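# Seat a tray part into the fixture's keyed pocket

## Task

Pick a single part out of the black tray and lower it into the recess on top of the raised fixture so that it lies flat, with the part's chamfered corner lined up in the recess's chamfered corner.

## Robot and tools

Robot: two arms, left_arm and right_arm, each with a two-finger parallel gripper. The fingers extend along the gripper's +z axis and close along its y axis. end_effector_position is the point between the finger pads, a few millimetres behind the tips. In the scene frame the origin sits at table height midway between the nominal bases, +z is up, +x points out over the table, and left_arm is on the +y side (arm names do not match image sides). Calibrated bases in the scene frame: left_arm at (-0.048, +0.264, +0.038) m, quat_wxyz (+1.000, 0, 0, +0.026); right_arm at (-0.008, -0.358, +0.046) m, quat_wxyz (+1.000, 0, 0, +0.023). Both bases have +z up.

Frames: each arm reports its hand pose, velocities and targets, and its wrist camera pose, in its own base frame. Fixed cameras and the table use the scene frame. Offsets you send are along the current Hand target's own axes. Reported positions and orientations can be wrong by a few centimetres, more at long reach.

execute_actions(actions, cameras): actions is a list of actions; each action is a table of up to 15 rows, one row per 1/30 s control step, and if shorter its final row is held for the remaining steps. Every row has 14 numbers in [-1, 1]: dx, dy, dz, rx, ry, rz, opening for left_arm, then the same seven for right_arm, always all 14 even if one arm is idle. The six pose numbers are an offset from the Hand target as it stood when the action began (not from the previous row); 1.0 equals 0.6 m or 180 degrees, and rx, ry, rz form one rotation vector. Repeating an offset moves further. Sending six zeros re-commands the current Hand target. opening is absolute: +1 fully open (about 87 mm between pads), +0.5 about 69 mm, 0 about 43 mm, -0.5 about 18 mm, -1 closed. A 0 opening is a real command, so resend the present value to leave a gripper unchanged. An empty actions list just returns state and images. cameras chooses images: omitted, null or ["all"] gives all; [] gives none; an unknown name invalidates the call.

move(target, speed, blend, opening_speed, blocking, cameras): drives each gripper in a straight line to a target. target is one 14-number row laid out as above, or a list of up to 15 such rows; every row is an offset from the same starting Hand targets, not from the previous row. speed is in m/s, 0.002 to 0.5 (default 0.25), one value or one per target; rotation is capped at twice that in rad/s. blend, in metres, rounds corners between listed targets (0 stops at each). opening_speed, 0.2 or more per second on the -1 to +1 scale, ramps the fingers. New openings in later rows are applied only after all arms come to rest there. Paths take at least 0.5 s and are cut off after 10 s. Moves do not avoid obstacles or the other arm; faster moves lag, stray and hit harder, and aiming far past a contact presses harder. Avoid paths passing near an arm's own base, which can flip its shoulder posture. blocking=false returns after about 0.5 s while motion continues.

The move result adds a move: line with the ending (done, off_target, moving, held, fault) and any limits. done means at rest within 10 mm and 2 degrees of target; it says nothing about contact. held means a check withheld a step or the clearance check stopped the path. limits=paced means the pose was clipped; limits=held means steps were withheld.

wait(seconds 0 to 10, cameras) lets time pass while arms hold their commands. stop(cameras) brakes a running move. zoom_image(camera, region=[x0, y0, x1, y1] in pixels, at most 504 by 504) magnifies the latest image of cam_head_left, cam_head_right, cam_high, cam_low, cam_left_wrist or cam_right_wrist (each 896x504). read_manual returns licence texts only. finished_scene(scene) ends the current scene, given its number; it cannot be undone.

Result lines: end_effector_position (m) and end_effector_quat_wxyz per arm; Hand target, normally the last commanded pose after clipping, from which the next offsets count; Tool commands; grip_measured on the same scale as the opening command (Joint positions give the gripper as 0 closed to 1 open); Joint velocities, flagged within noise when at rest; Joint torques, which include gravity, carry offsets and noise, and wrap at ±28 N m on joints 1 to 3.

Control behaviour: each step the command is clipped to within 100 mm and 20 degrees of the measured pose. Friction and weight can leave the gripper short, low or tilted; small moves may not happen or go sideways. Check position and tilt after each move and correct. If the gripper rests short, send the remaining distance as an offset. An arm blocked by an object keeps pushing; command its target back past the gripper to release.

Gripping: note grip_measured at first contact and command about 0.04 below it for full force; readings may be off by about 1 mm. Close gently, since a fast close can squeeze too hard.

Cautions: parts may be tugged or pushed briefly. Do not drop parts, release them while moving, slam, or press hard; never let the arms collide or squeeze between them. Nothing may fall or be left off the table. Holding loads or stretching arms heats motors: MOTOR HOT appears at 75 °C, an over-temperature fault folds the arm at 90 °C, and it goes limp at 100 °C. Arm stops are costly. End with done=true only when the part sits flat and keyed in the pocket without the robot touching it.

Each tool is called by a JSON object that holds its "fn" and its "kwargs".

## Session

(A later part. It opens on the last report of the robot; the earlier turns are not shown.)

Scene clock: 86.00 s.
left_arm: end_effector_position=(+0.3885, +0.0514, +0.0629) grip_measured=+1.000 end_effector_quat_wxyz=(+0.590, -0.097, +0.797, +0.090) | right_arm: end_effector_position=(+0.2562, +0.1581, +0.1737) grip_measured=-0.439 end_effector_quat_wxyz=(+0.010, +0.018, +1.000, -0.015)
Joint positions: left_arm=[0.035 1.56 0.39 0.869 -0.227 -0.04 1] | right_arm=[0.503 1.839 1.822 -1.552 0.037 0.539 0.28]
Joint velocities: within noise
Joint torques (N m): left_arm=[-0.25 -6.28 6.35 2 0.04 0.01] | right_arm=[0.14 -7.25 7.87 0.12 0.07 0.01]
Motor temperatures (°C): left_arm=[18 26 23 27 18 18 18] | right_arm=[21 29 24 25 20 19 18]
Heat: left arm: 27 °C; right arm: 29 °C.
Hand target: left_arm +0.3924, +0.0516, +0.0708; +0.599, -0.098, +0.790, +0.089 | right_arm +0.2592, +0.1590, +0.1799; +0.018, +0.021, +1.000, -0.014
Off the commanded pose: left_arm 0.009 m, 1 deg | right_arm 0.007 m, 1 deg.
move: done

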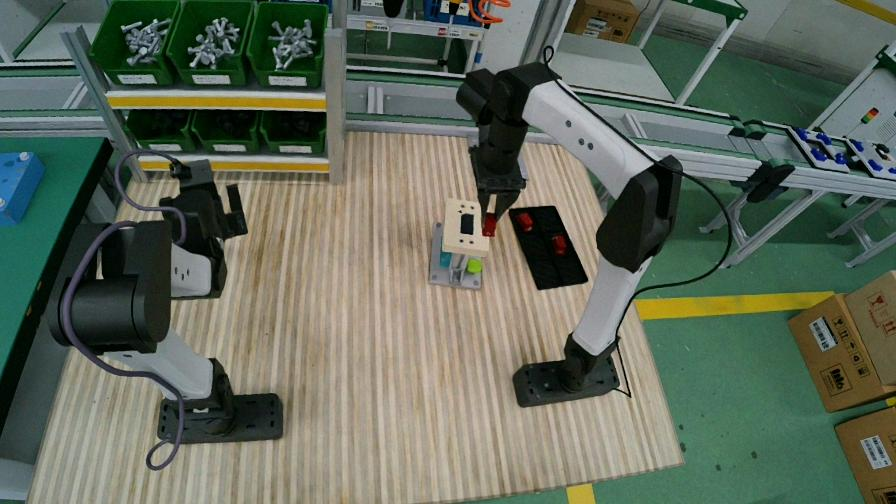

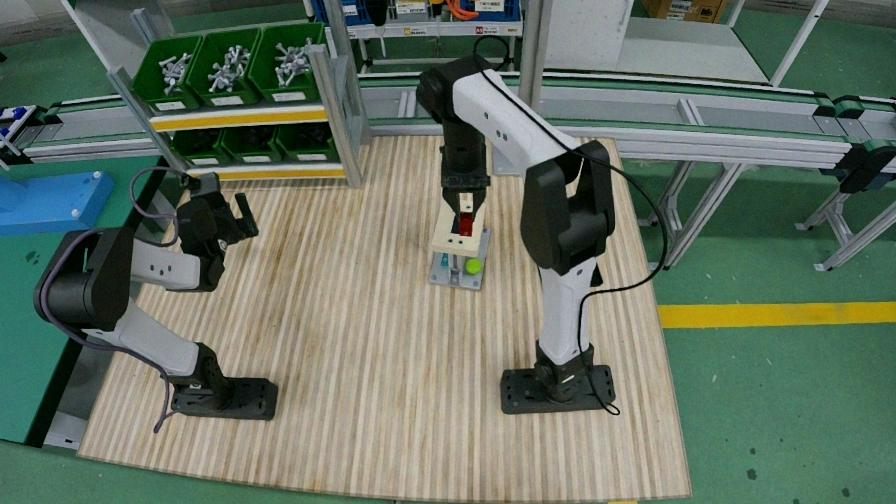

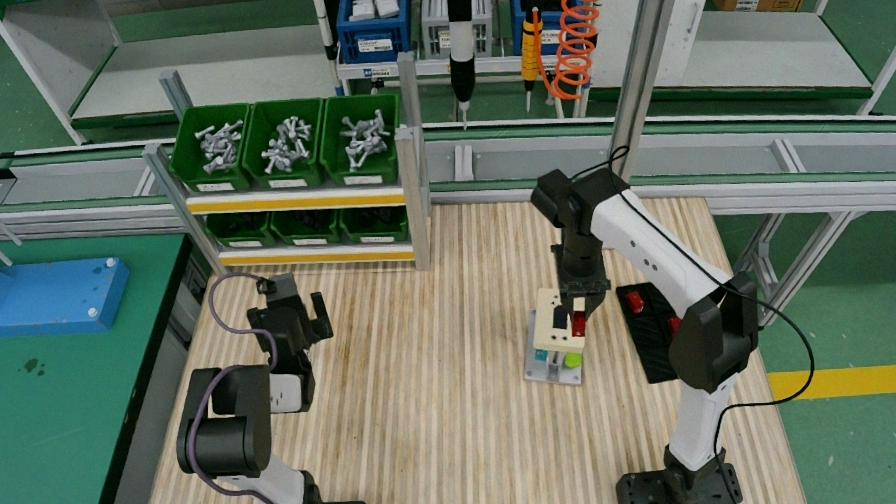

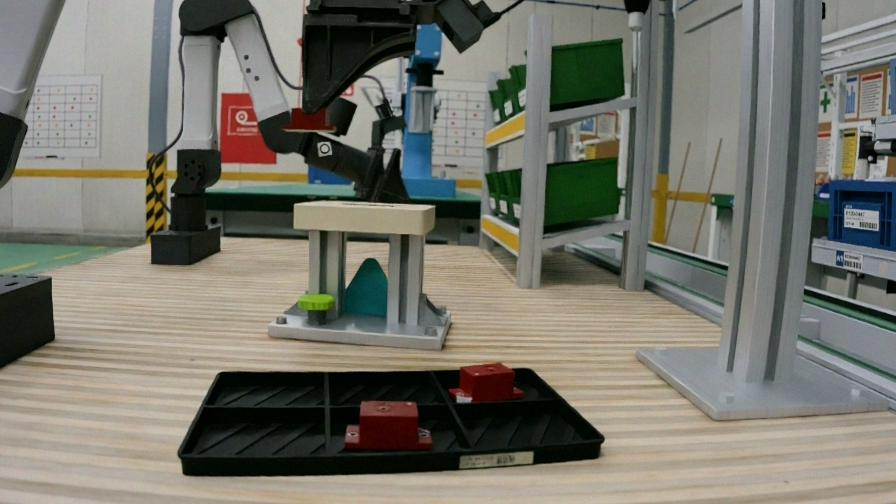

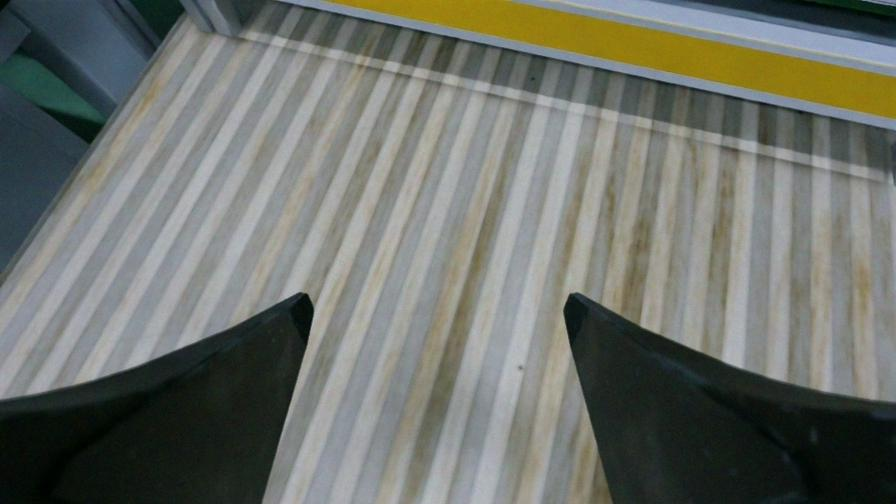

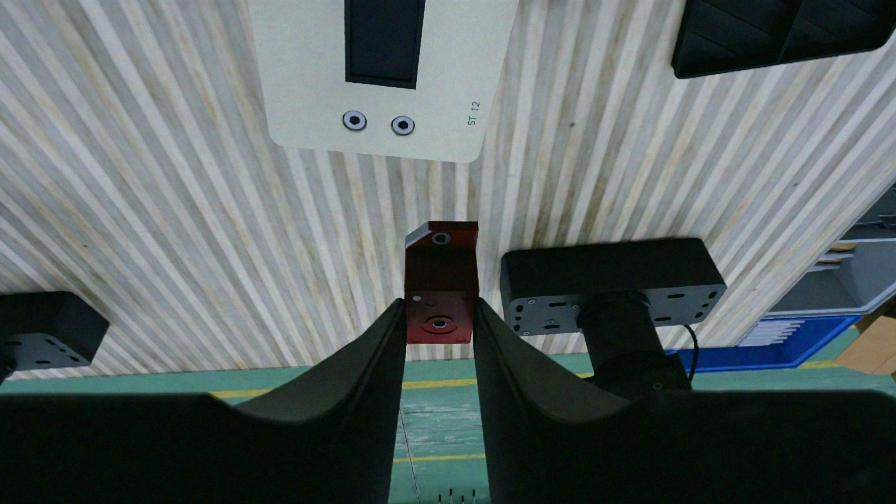

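{"fn": "move", "kwargs": {"target": [0,0,0,0,0,0,1,-0.067,0.041,-0.005,0,0,0.025,-0.65], "speed": 0.12, "cameras": ["cam_right_wrist","cam_high","cam_low"]}}

{"fn": "zoom_image", "kwargs": {"camera": "cam_high", "region": [500, 250, 660, 400]}}

Scene clock: 100.73 s.
left_arm: end_effector_position=(+0.3885, +0.0514, +0.0629) grip_measured=+1.000 end_effector_quat_wxyz=(+0.590, -0.097, +0.797, +0.090) | right_arm: end_effector_position=(+0.2954, +0.1825, +0.1770) grip_measured=-0.439 end_effector_quat_wxyz=(+0.034, +0.053, +0.998, -0.001)
Joint positions: left_arm=[0.035 1.56 0.39 0.869 -0.227 -0.04 1] | right_arm=[0.503 1.982 2.036 -1.569 0.037 0.609 0.28]
Joint velocities: within noise
Joint torques (N m): left_arm=[-0.25 -6.28 6.37 2 0.04 0.01] | right_arm=[-0.61 -8.36 7.84 0.27 0.03 0.02]
Motor temperatures (°C): left_arm=[18 26 23 27 18 18 18] | right_arm=[21 29 25 24 20 19 18]
Heat: left arm: 27 °C; right arm: 29 °C.
Hand target: left_arm +0.3924, +0.0516, +0.0708; +0.599, -0.098, +0.790, +0.089 | right_arm +0.3002, +0.1820, +0.1837; +0.018, +0.060, +0.998, -0.014
Off the commanded pose: left_arm 0.009 m, 1 deg | right_arm 0.008 m, 2 deg.
joint sent to its limit (right arm) — joint 4 (wrist pitch), lower limit. The joint targets are off in orientation, not in position.
move: done
Images, in order (width x height): cam_high 896x504, cam_low 896x504, cam_right_wrist 896x504.

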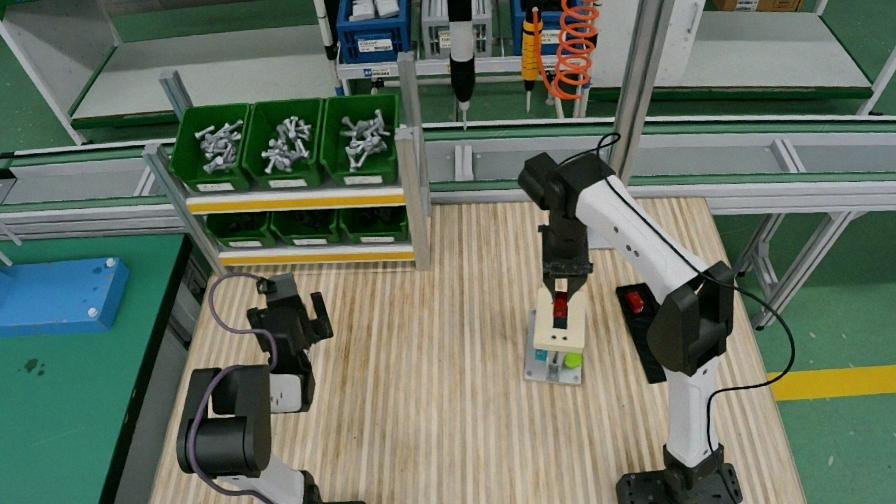

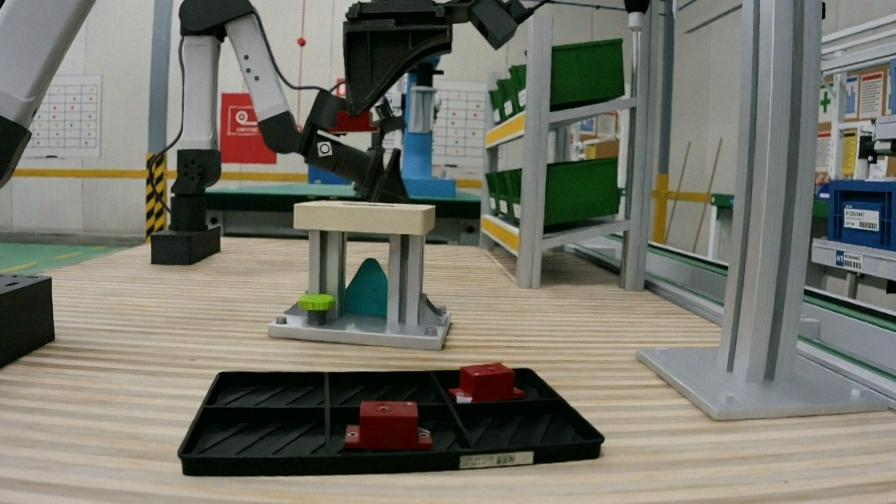

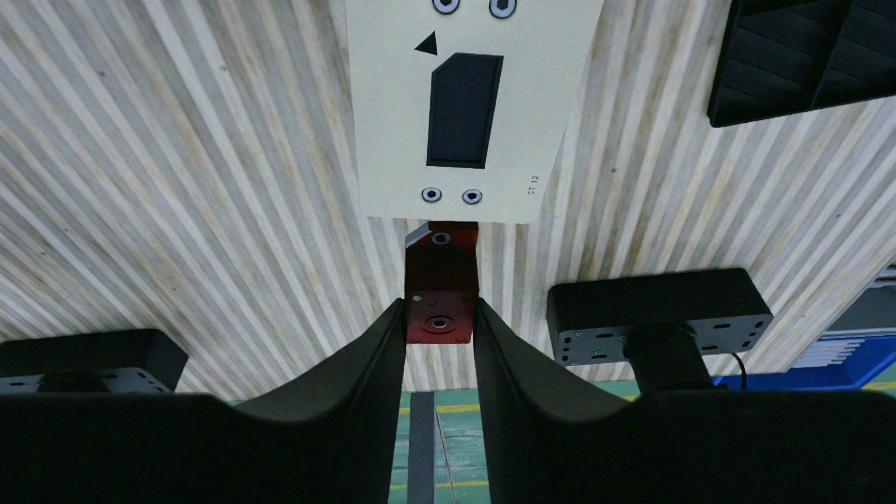

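Scaled by 3.150 from the camera's 896x504 image, which has a finer 1280x720 frame.

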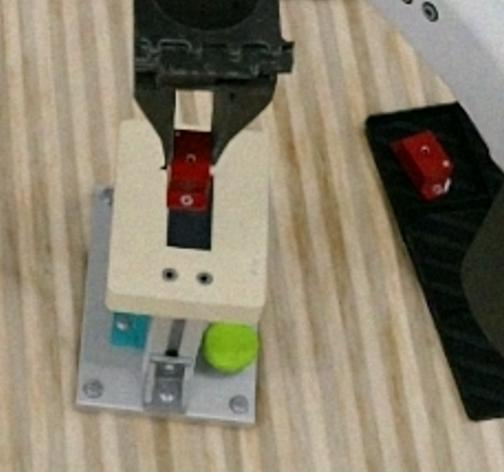

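{"fn": "move", "kwargs": {"target": [0,0,0,0,0,0,1,-0.027,-0.017,0.066,0,0,0.016,-0.65], "speed": 0.1, "cameras": ["cam_right_wrist","cam_high","cam_low"]}}

{"fn": "zoom_image", "kwargs": {"camera": "cam_high", "region": [500, 250, 660, 400]}}

Scene clock: 112.00 s.
left_arm: end_effector_position=(+0.3885, +0.0514, +0.0629) grip_measured=+1.000 end_effector_quat_wxyz=(+0.590, -0.097, +0.797, +0.090) | right_arm: end_effector_position=(+0.3155, +0.1703, +0.1457) grip_measured=-0.439 end_effector_quat_wxyz=(+0.017, +0.081, +0.996, -0.012)
Joint positions: left_arm=[0.035 1.56 0.39 0.869 -0.227 -0.04 1] | right_arm=[0.447 2.044 1.996 -1.505 0.038 0.609 0.28]
Joint velocities: within noise
Joint torques (N m): left_arm=[-0.27 -6.28 6.35 2 0.04 0.01] | right_arm=[-0.25 -9.39 5.09 0.35 0.05 0.01]
Motor temperatures (°C): left_arm=[18 26 23 28 18 18 18] | right_arm=[21 29 25 24 20 19 18]
Heat: left arm: 28 °C; right arm: 29 °C.
Hand target: left_arm +0.3924, +0.0516, +0.0708; +0.599, -0.098, +0.790, +0.089 | right_arm +0.3165, +0.1688, +0.1451; +0.019, +0.085, +0.996, -0.013
Off the commanded pose: left_arm 0.009 m, 1 deg | right_arm 0.002 m, 1 deg.
move: done
Images, in order (width x height): cam_high 896x504, cam_low 896x504, cam_right_wrist 896x504.

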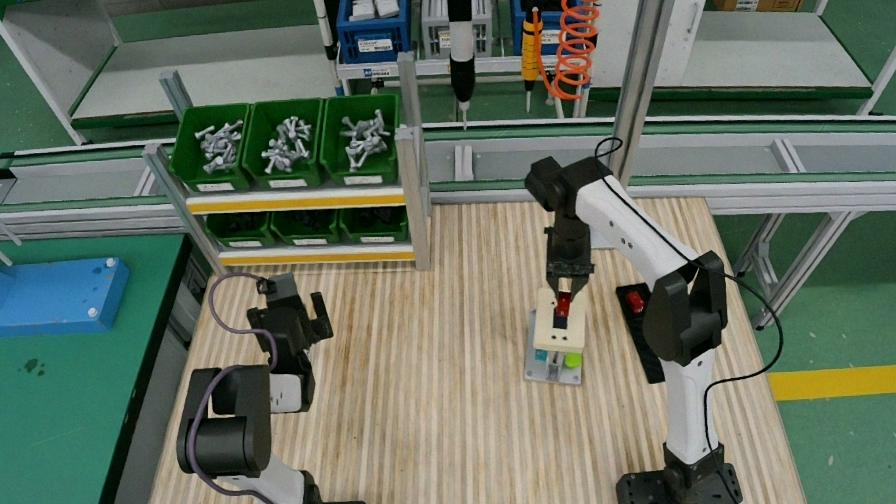

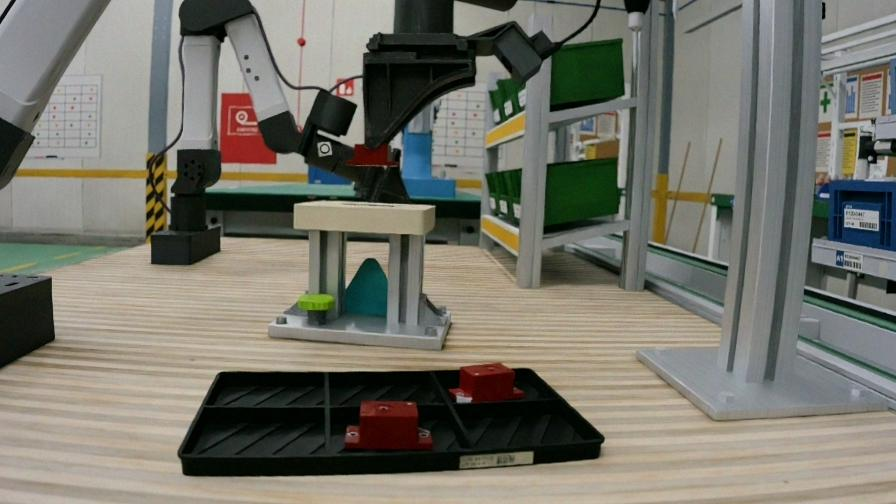

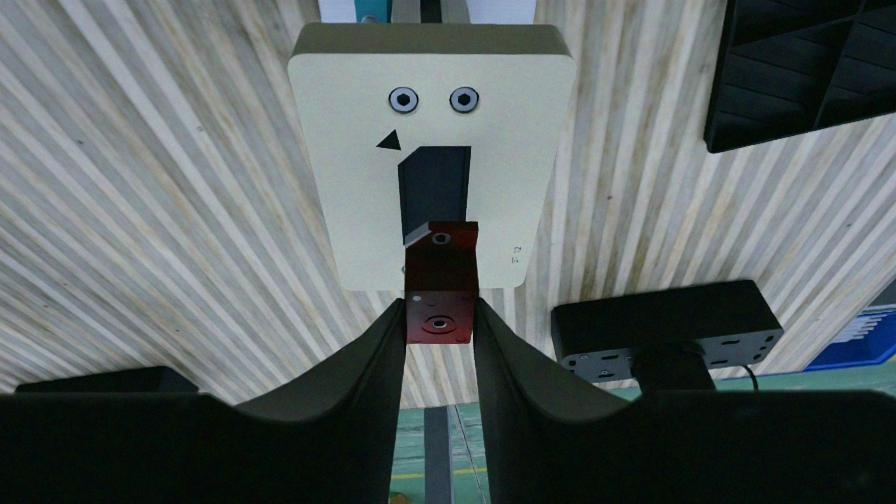

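Scaled by 3.150 from the camera's 896x504 image, which has a finer 1280x720 frame.

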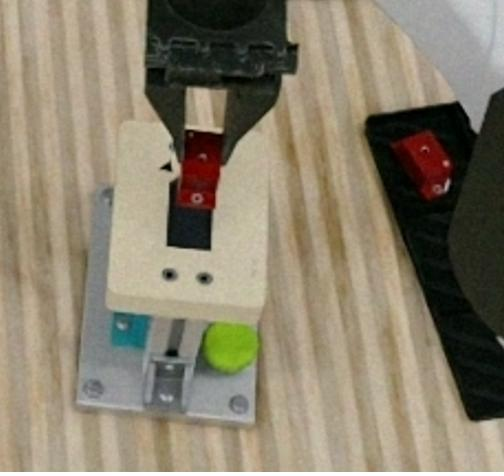

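{"fn": "move", "kwargs": {"target": [0,0,0,0,0,0,1,0.012,0.004,0.045,0,0,0,-0.65], "speed": 0.08, "cameras": ["cam_right_wrist","cam_high","cam_low"]}}

{"fn": "zoom_image", "kwargs": {"camera": "cam_high", "region": [500, 250, 660, 400]}}

Scene clock: 118.67 s.
left_arm: end_effector_position=(+0.3885, +0.0514, +0.0629) grip_measured=+1.000 end_effector_quat_wxyz=(+0.590, -0.097, +0.797, +0.090) | right_arm: end_effector_position=(+0.3129, +0.1695, +0.1079) grip_measured=-0.439 end_effector_quat_wxyz=(+0.004, +0.086, +0.996, -0.020)
Joint positions: left_arm=[0.035 1.56 0.39 0.869 -0.227 -0.04 1] | right_arm=[0.447 2.044 1.841 -1.38 0.038 0.62 0.28]
Joint velocities: within noise
Joint torques (N m): left_arm=[-0.27 -6.28 6.37 2 0.04 0.01] | right_arm=[0.92 -12.44 4.83 0.28 0.05 0.02]
Motor temperatures (°C): left_arm=[18 26 23 28 18 18 18] | right_arm=[21 30 25 24 20 19 18]
Heat: left arm: 28 °C; right arm: 30 °C.
Hand target: left_arm +0.3924, +0.0516, +0.0708; +0.599, -0.098, +0.790, +0.089 | right_arm +0.3107, +0.1715, +0.1177; +0.019, +0.085, +0.996, -0.013
Off the commanded pose: left_arm 0.009 m, 1 deg | right_arm 0.010 m, 2 deg.
move: done
Images, in order (width x height): cam_high 896x504, cam_low 896x504, cam_right_wrist 896x504.

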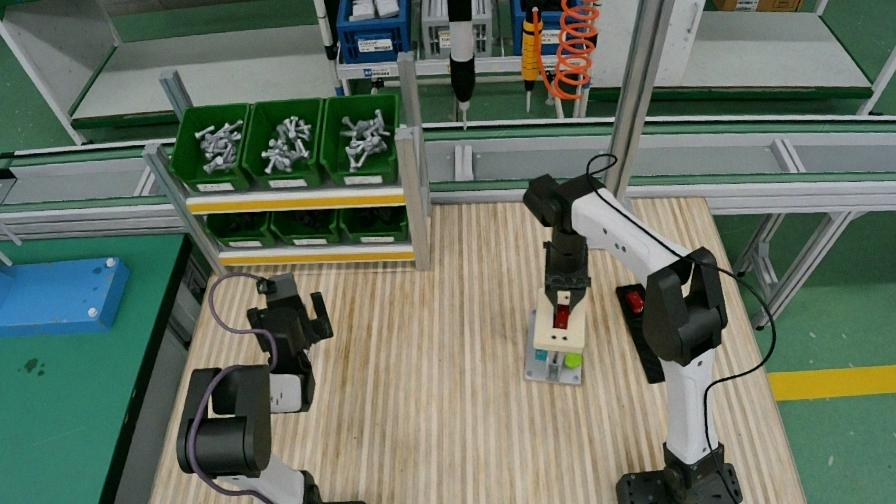

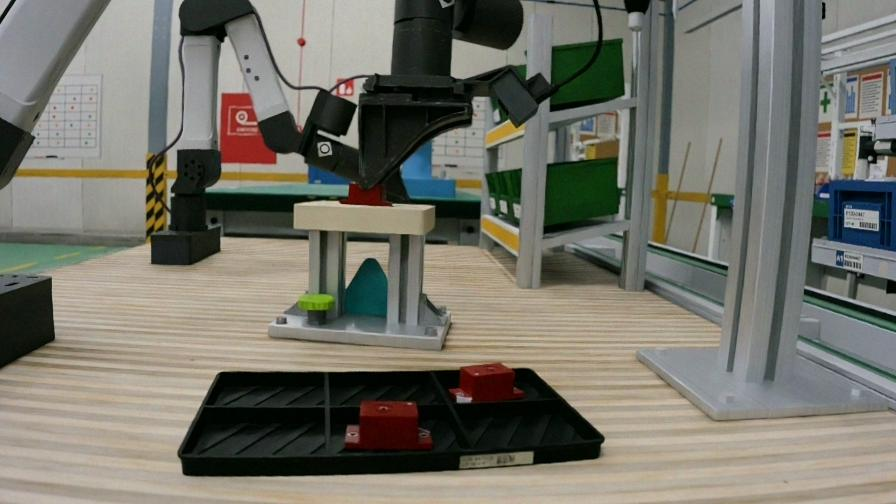

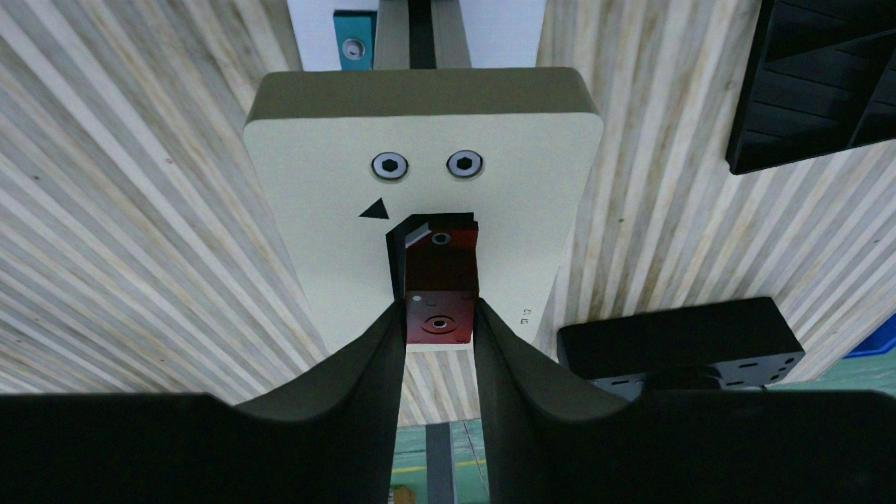

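Scaled by 3.150 from the camera's 896x504 image, which has a finer 1280x720 frame.

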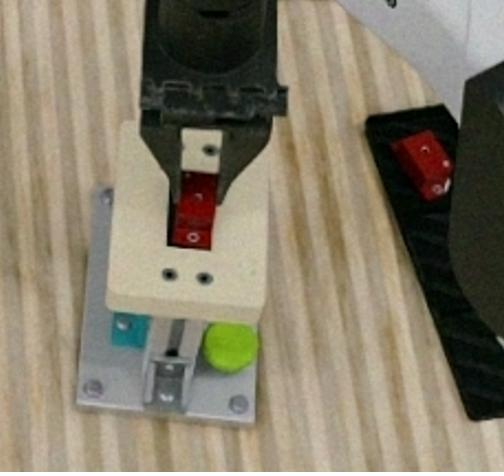

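{"fn": "move", "kwargs": {"target": [[0,0,0,0,0,0,1,-0.001,0.006,-0.01,-0.004,0.008,0,-0.65],[0,0,0,0,0,0,1,-0.001,0.006,0.004,-0.004,0.008,0,-0.65]], "speed": 0.05, "cameras": ["cam_right_wrist","cam_high"]}}

{"fn": "zoom_image", "kwargs": {"camera": "cam_high", "region": [500, 250, 660, 400]}}

Scene clock: 124.63 s.
left_arm: end_effector_position=(+0.3885, +0.0514, +0.0629) grip_measured=+1.000 end_effector_quat_wxyz=(+0.590, -0.097, +0.797, +0.090) | right_arm: end_effector_position=(+0.3116, +0.1706, +0.1103) grip_measured=-0.439 end_effector_quat_wxyz=(+0.001, +0.086, +0.996, -0.017)
Joint positions: left_arm=[0.035 1.56 0.39 0.869 -0.227 -0.04 1] | right_arm=[0.447 2.044 1.85 -1.391 0.03 0.621 0.28]
Joint velocities: within noise
Joint torques (N m): left_arm=[-0.27 -6.3 6.35 2 0.04 0.01] | right_arm=[0.47 -10.22 5.96 0.29 -0.14 -0.02]
Motor temperatures (°C): left_arm=[18 26 23 28 18 18 18] | right_arm=[21 32 25 24 20 19 18]
Heat: left arm: 28 °C; right arm: 32 °C.
Hand target: left_arm +0.3924, +0.0516, +0.0708; +0.599, -0.098, +0.790, +0.089 | right_arm +0.3121, +0.1750, +0.1153; +0.007, +0.085, +0.996, -0.006
Off the commanded pose: left_arm 0.009 m, 1 deg | right_arm 0.007 m, 1 deg.
move: done
Images, in order (width x height): cam_high 896x504, cam_right_wrist 896x504.

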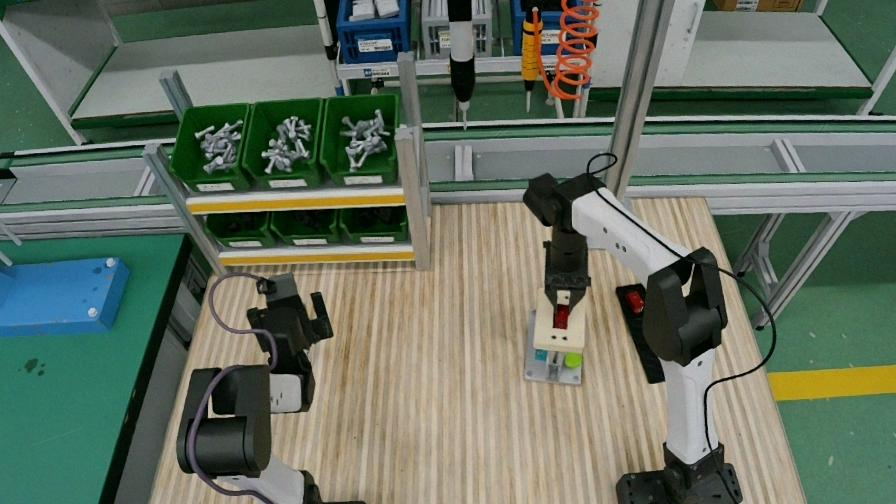

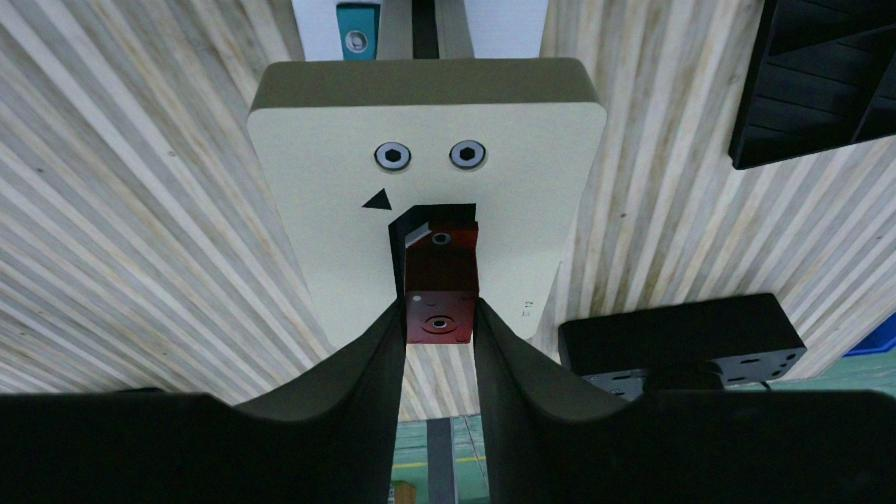

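Scaled by 3.150 from the camera's 896x504 image, which has a finer 1280x720 frame.

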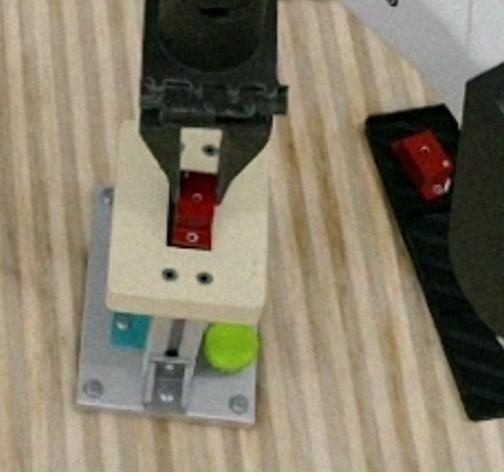

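{"fn": "move", "kwargs": {"target": [0,0,0,0,0,0,1,0,0.006,0,0,0,0,-0.65], "speed": 0.05, "cameras": ["cam_right_wrist"]}}

Scene clock: 129.03 s.
left_arm: end_effector_position=(+0.3885, +0.0514, +0.0629) grip_measured=+1.000 end_effector_quat_wxyz=(+0.590, -0.097, +0.797, +0.090) | right_arm: end_effector_position=(+0.3109, +0.1723, +0.1103) grip_measured=-0.439 end_effector_quat_wxyz=(+0.001, +0.085, +0.996, -0.016)
Joint positions: left_arm=[0.035 1.56 0.39 0.869 -0.227 -0.04 1] | right_arm=[0.452 2.044 1.85 -1.39 0.029 0.623 0.28]
Joint velocities: within noise
Joint torques (N m): left_arm=[-0.27 -6.28 6.35 2 0.03 0.01] | right_arm=[0.65 -9.43 6.93 0.23 -0.12 0.04]
Motor temperatures (°C): left_arm=[18 26 24 28 18 18 18] | right_arm=[21 32 25 24 20 19 18]
Heat: left arm: 28 °C; right arm: 32 °C.
Hand target: left_arm +0.3924, +0.0516, +0.0708; +0.599, -0.098, +0.790, +0.089 | right_arm +0.3127, +0.1785, +0.1153; +0.007, +0.085, +0.996, -0.006
Off the commanded pose: left_arm 0.009 m, 1 deg | right_arm 0.008 m, 1 deg.
move: done
Images, in order (width x height): cam_right_wrist 896x504.

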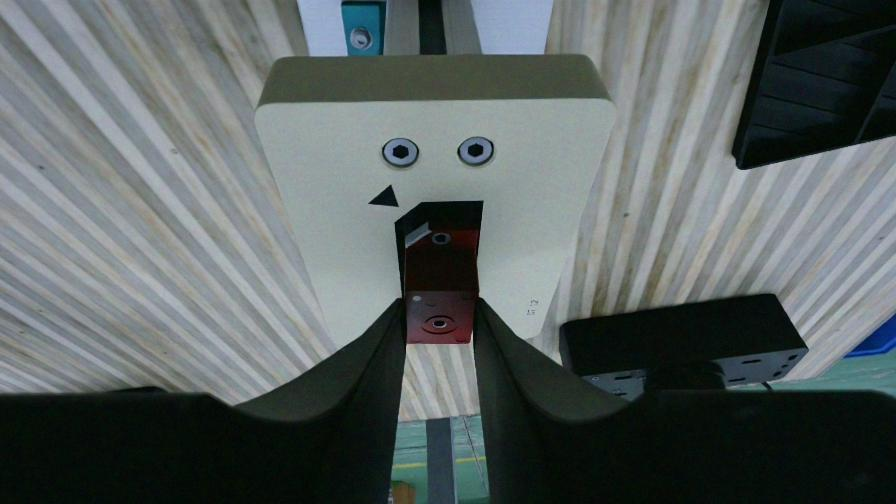

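{"fn": "move", "kwargs": {"target": [0,0,0,0,0,0,1,0,0,0.02,0,0,0,-0.65], "speed": 0.05, "cameras": ["cam_right_wrist","cam_high","cam_low"]}}

{"fn": "zoom_image", "kwargs": {"camera": "cam_low", "region": [260, 120, 480, 260]}}

{"fn": "zoom_image", "kwargs": {"camera": "cam_high", "region": [500, 250, 660, 400]}}

Scene clock: 139.80 s.
left_arm: end_effector_position=(+0.3885, +0.0514, +0.0629) grip_measured=+1.000 end_effector_quat_wxyz=(+0.590, -0.097, +0.797, +0.090) | right_arm: end_effector_position=(+0.3131, +0.1734, +0.1054) grip_measured=-0.439 end_effector_quat_wxyz=(+0.005, +0.085, +0.996, -0.014)
Joint positions: left_arm=[0.035 1.56 0.39 0.869 -0.227 -0.04 1] | right_arm=[0.452 2.044 1.831 -1.363 0.029 0.623 0.28]
Joint velocities: within noise
Joint torques (N m): left_arm=[-0.27 -6.28 6.35 2 0.04 0.01] | right_arm=[0.66 -9.54 4.59 0.46 -0.12 0.02]
Motor temperatures (°C): left_arm=[18 26 24 29 18 18 18] | right_arm=[21 32 26 24 20 19 18]
Heat: left arm: 29 °C; right arm: 32 °C.
Hand target: left_arm +0.3924, +0.0516, +0.0708; +0.599, -0.098, +0.790, +0.089 | right_arm +0.3129, +0.1784, +0.1033; +0.007, +0.085, +0.996, -0.006
Off the commanded pose: left_arm 0.009 m, 1 deg | right_arm 0.005 m, 1 deg.
move: done
Images, in order (width x height): cam_high 896x504, cam_low 896x504, cam_right_wrist 896x504.

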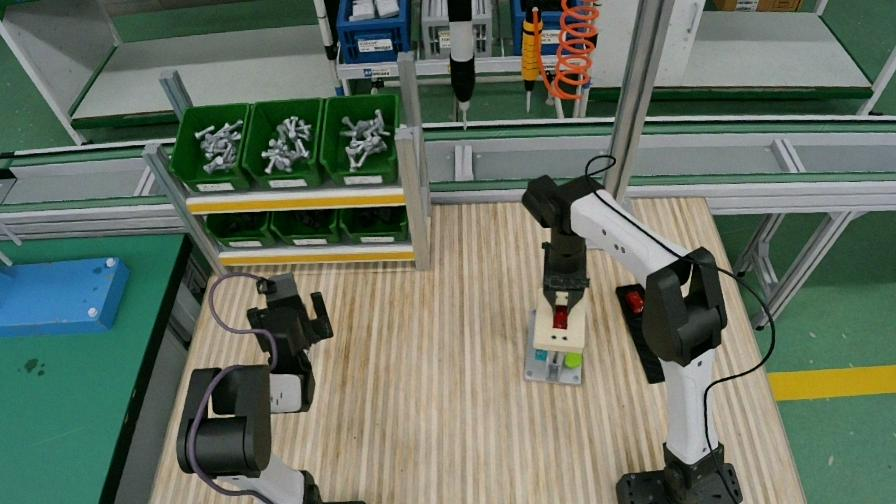

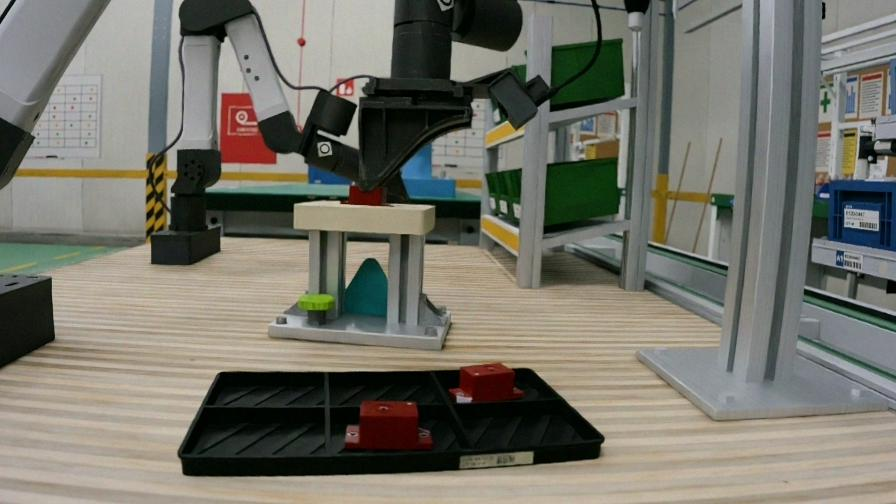

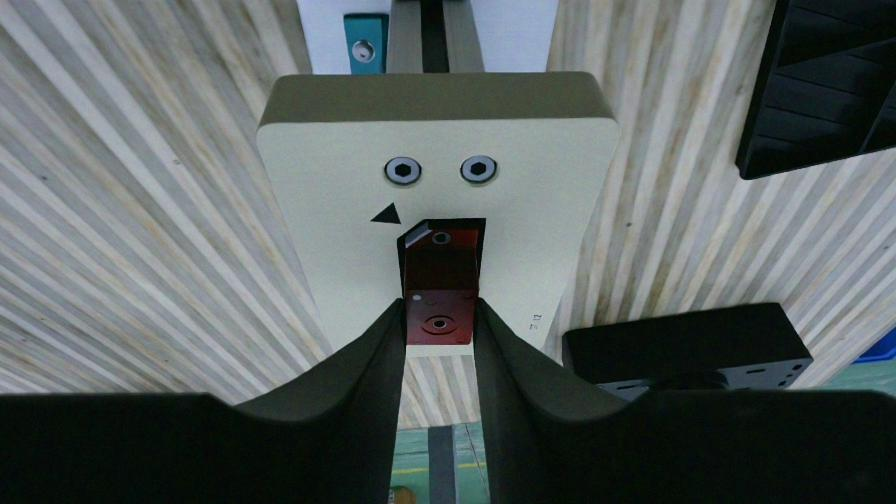

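Scaled by 2.291 from the camera's 896x504 image, which has a finer 1280x720 frame.

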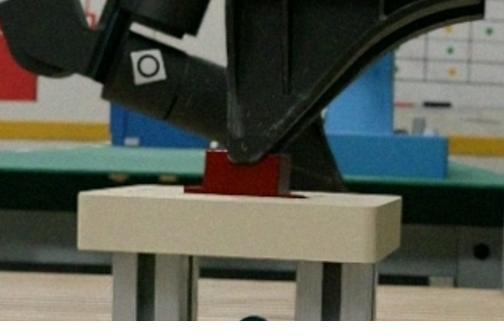

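Scaled by 3.150 from the camera's 896x504 image, which has a finer 1280x720 frame.

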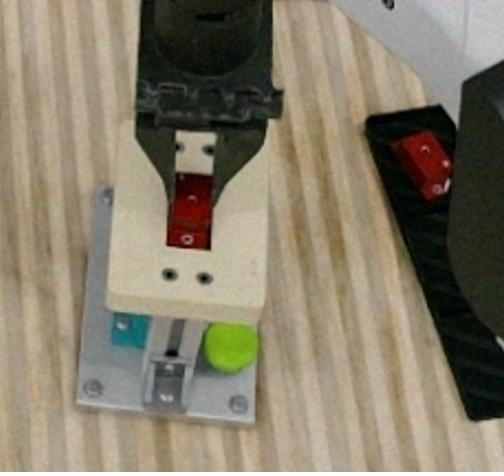

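{"fn": "move", "kwargs": {"target": [0,0,0,0,0,0,1,0.004,0,0.014,0,0,0,-0.65], "speed": 0.04, "cameras": ["cam_right_wrist","cam_high","cam_low"]}}

{"fn": "zoom_image", "kwargs": {"camera": "cam_low", "region": [260, 120, 480, 260]}}

{"fn": "zoom_image", "kwargs": {"camera": "cam_high", "region": [500, 250, 660, 400]}}

Scene clock: 144.00 s.
left_arm: end_effector_position=(+0.3885, +0.0514, +0.0629) grip_measured=+1.000 end_effector_quat_wxyz=(+0.590, -0.097, +0.797, +0.090) | right_arm: end_effector_position=(+0.3127, +0.1732, +0.1041) grip_measured=-0.439 end_effector_quat_wxyz=(+0.011, +0.085, +0.996, -0.010)
Joint positions: left_arm=[0.035 1.56 0.39 0.869 -0.227 -0.04 1] | right_arm=[0.452 2.028 1.804 -1.339 0.029 0.623 0.28]
Joint velocities: within noise
Joint torques (N m): left_arm=[-0.25 -6.27 6.35 2 0.04 0.01] | right_arm=[0.95 -8.66 3.26 0.61 -0.12 0.05]
Motor temperatures (°C): left_arm=[18 26 24 29 18 18 18] | right_arm=[21 33 26 24 20 19 19]
Heat: left arm: 29 °C; right arm: 33 °C.
Hand target: left_arm +0.3924, +0.0516, +0.0708; +0.599, -0.098, +0.790, +0.089 | right_arm +0.3106, +0.1787, +0.0948; +0.007, +0.085, +0.996, -0.006
Off the commanded pose: left_arm 0.009 m, 1 deg | right_arm 0.011 m, 1 deg.
move: off_target (right_arm)
Images, in order (width x height): cam_high 896x504, cam_low 896x504, cam_right_wrist 896x504.

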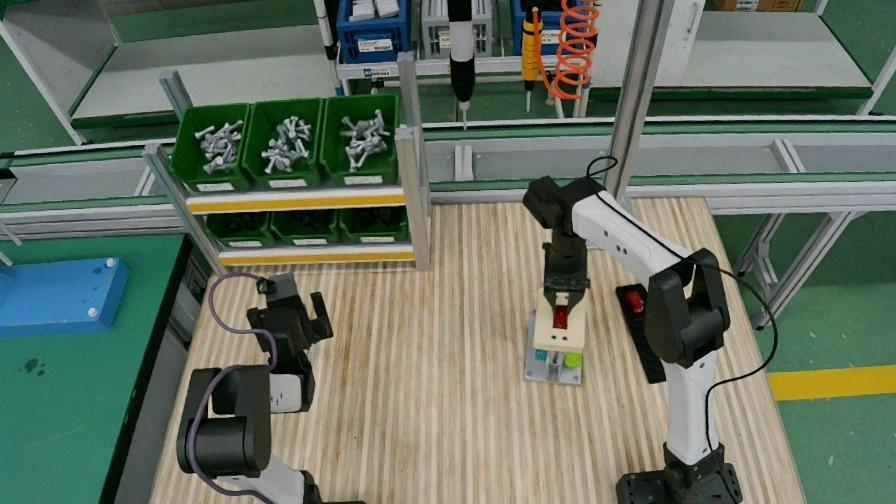

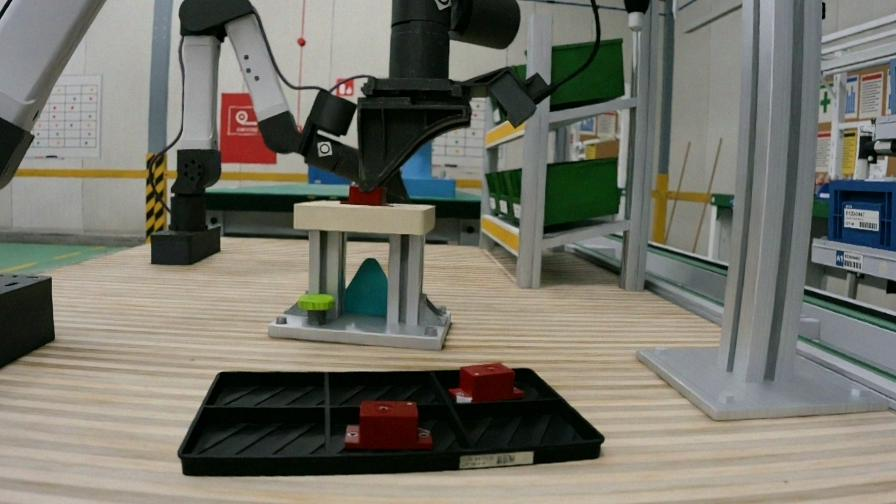

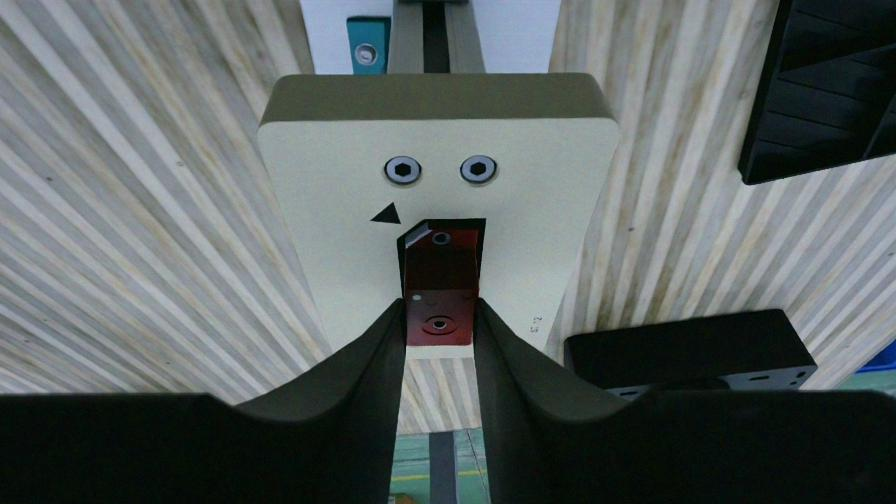

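Scaled by 2.291 from the camera's 896x504 image, which has a finer 1280x720 frame.

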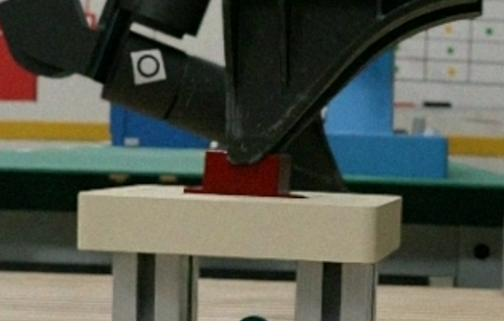

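Scaled by 3.150 from the camera's 896x504 image, which has a finer 1280x720 frame.

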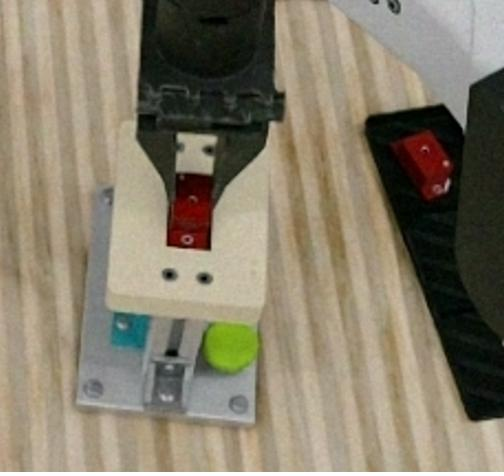

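{"fn": "move", "kwargs": {"target": [[0,0,0,0,0,0,1,-0.004,0,-0.023,0,0,0,-0.65],[0,0,0,0,0,0,1,-0.011,0,-0.02,0,0,0,-0.65],[0,0,0,0,0,0,1,-0.011,0,0.0,0,0,0,-0.65]], "speed": 0.04, "cameras": ["cam_right_wrist","cam_high","cam_low"]}}

{"fn": "zoom_image", "kwargs": {"camera": "cam_low", "region": [260, 120, 480, 260]}}

{"fn": "zoom_image", "kwargs": {"camera": "cam_high", "region": [500, 250, 660, 400]}}

Scene clock: 151.90 s.
left_arm: end_effector_position=(+0.3885, +0.0514, +0.0629) grip_measured=+1.000 end_effector_quat_wxyz=(+0.590, -0.097, +0.797, +0.090) | right_arm: end_effector_position=(+0.3133, +0.1733, +0.1050) grip_measured=-0.439 end_effector_quat_wxyz=(+0.007, +0.085, +0.996, -0.013)
Joint positions: left_arm=[0.035 1.56 0.39 0.869 -0.227 -0.04 1] | right_arm=[0.452 2.04 1.825 -1.356 0.03 0.622 0.28]
Joint velocities: within noise
Joint torques (N m): left_arm=[-0.28 -6.28 6.35 2 0.04 0.01] | right_arm=[0.05 -7.9 4.18 0.67 -0.13 -0.04]
Motor temperatures (°C): left_arm=[18 26 24 29 18 18 18] | right_arm=[21 32 25 24 20 19 19]
Heat: left arm: 29 °C; right arm: 32 °C.
Hand target: left_arm +0.3924, +0.0516, +0.0708; +0.599, -0.098, +0.790, +0.089 | right_arm +0.3171, +0.1775, +0.0950; +0.007, +0.085, +0.996, -0.006
Off the commanded pose: left_arm 0.009 m, 1 deg | right_arm 0.012 m, 1 deg.
move: off_target (right_arm)
Images, in order (width x height): cam_high 896x504, cam_low 896x504, cam_right_wrist 896x504.

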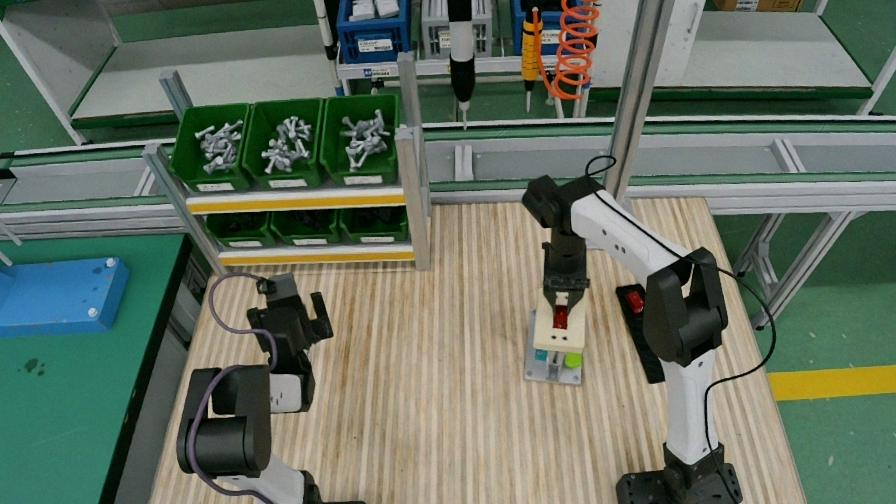

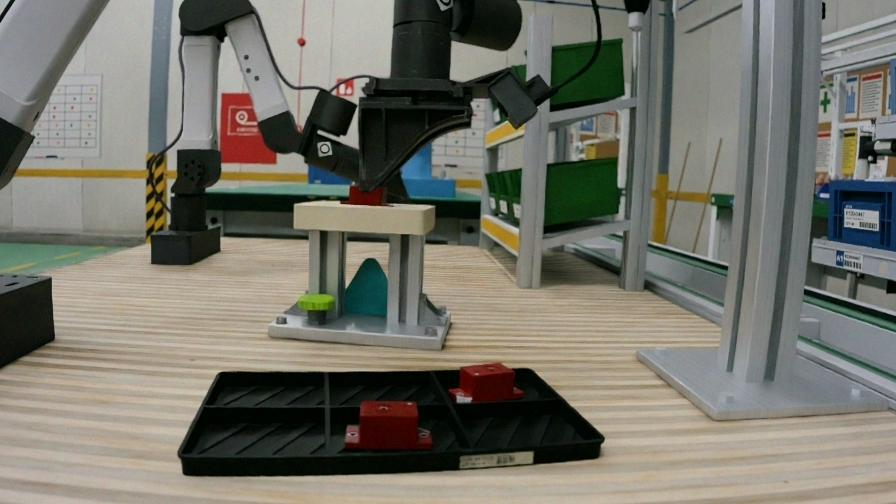

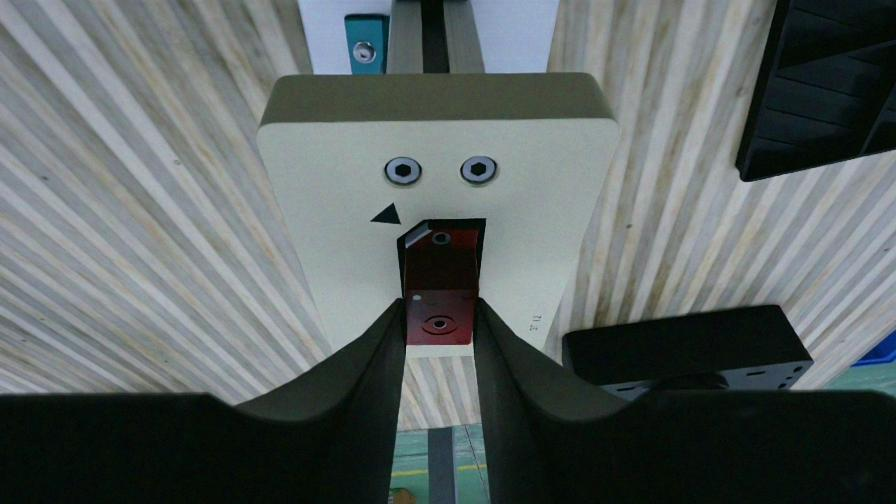

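Scaled by 2.291 from the camera's 896x504 image, which has a finer 1280x720 frame.

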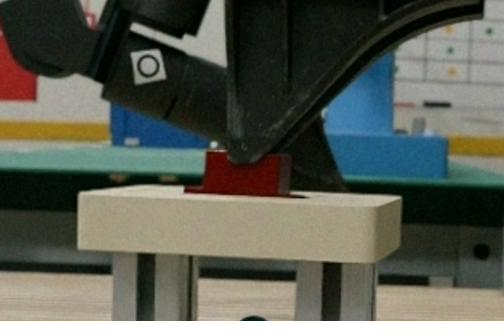

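Scaled by 3.150 from the camera's 896x504 image, which has a finer 1280x720 frame.

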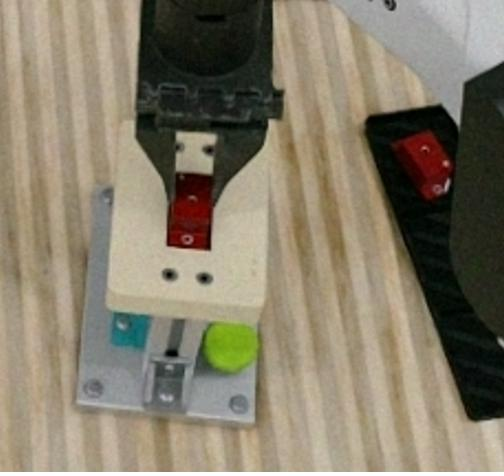

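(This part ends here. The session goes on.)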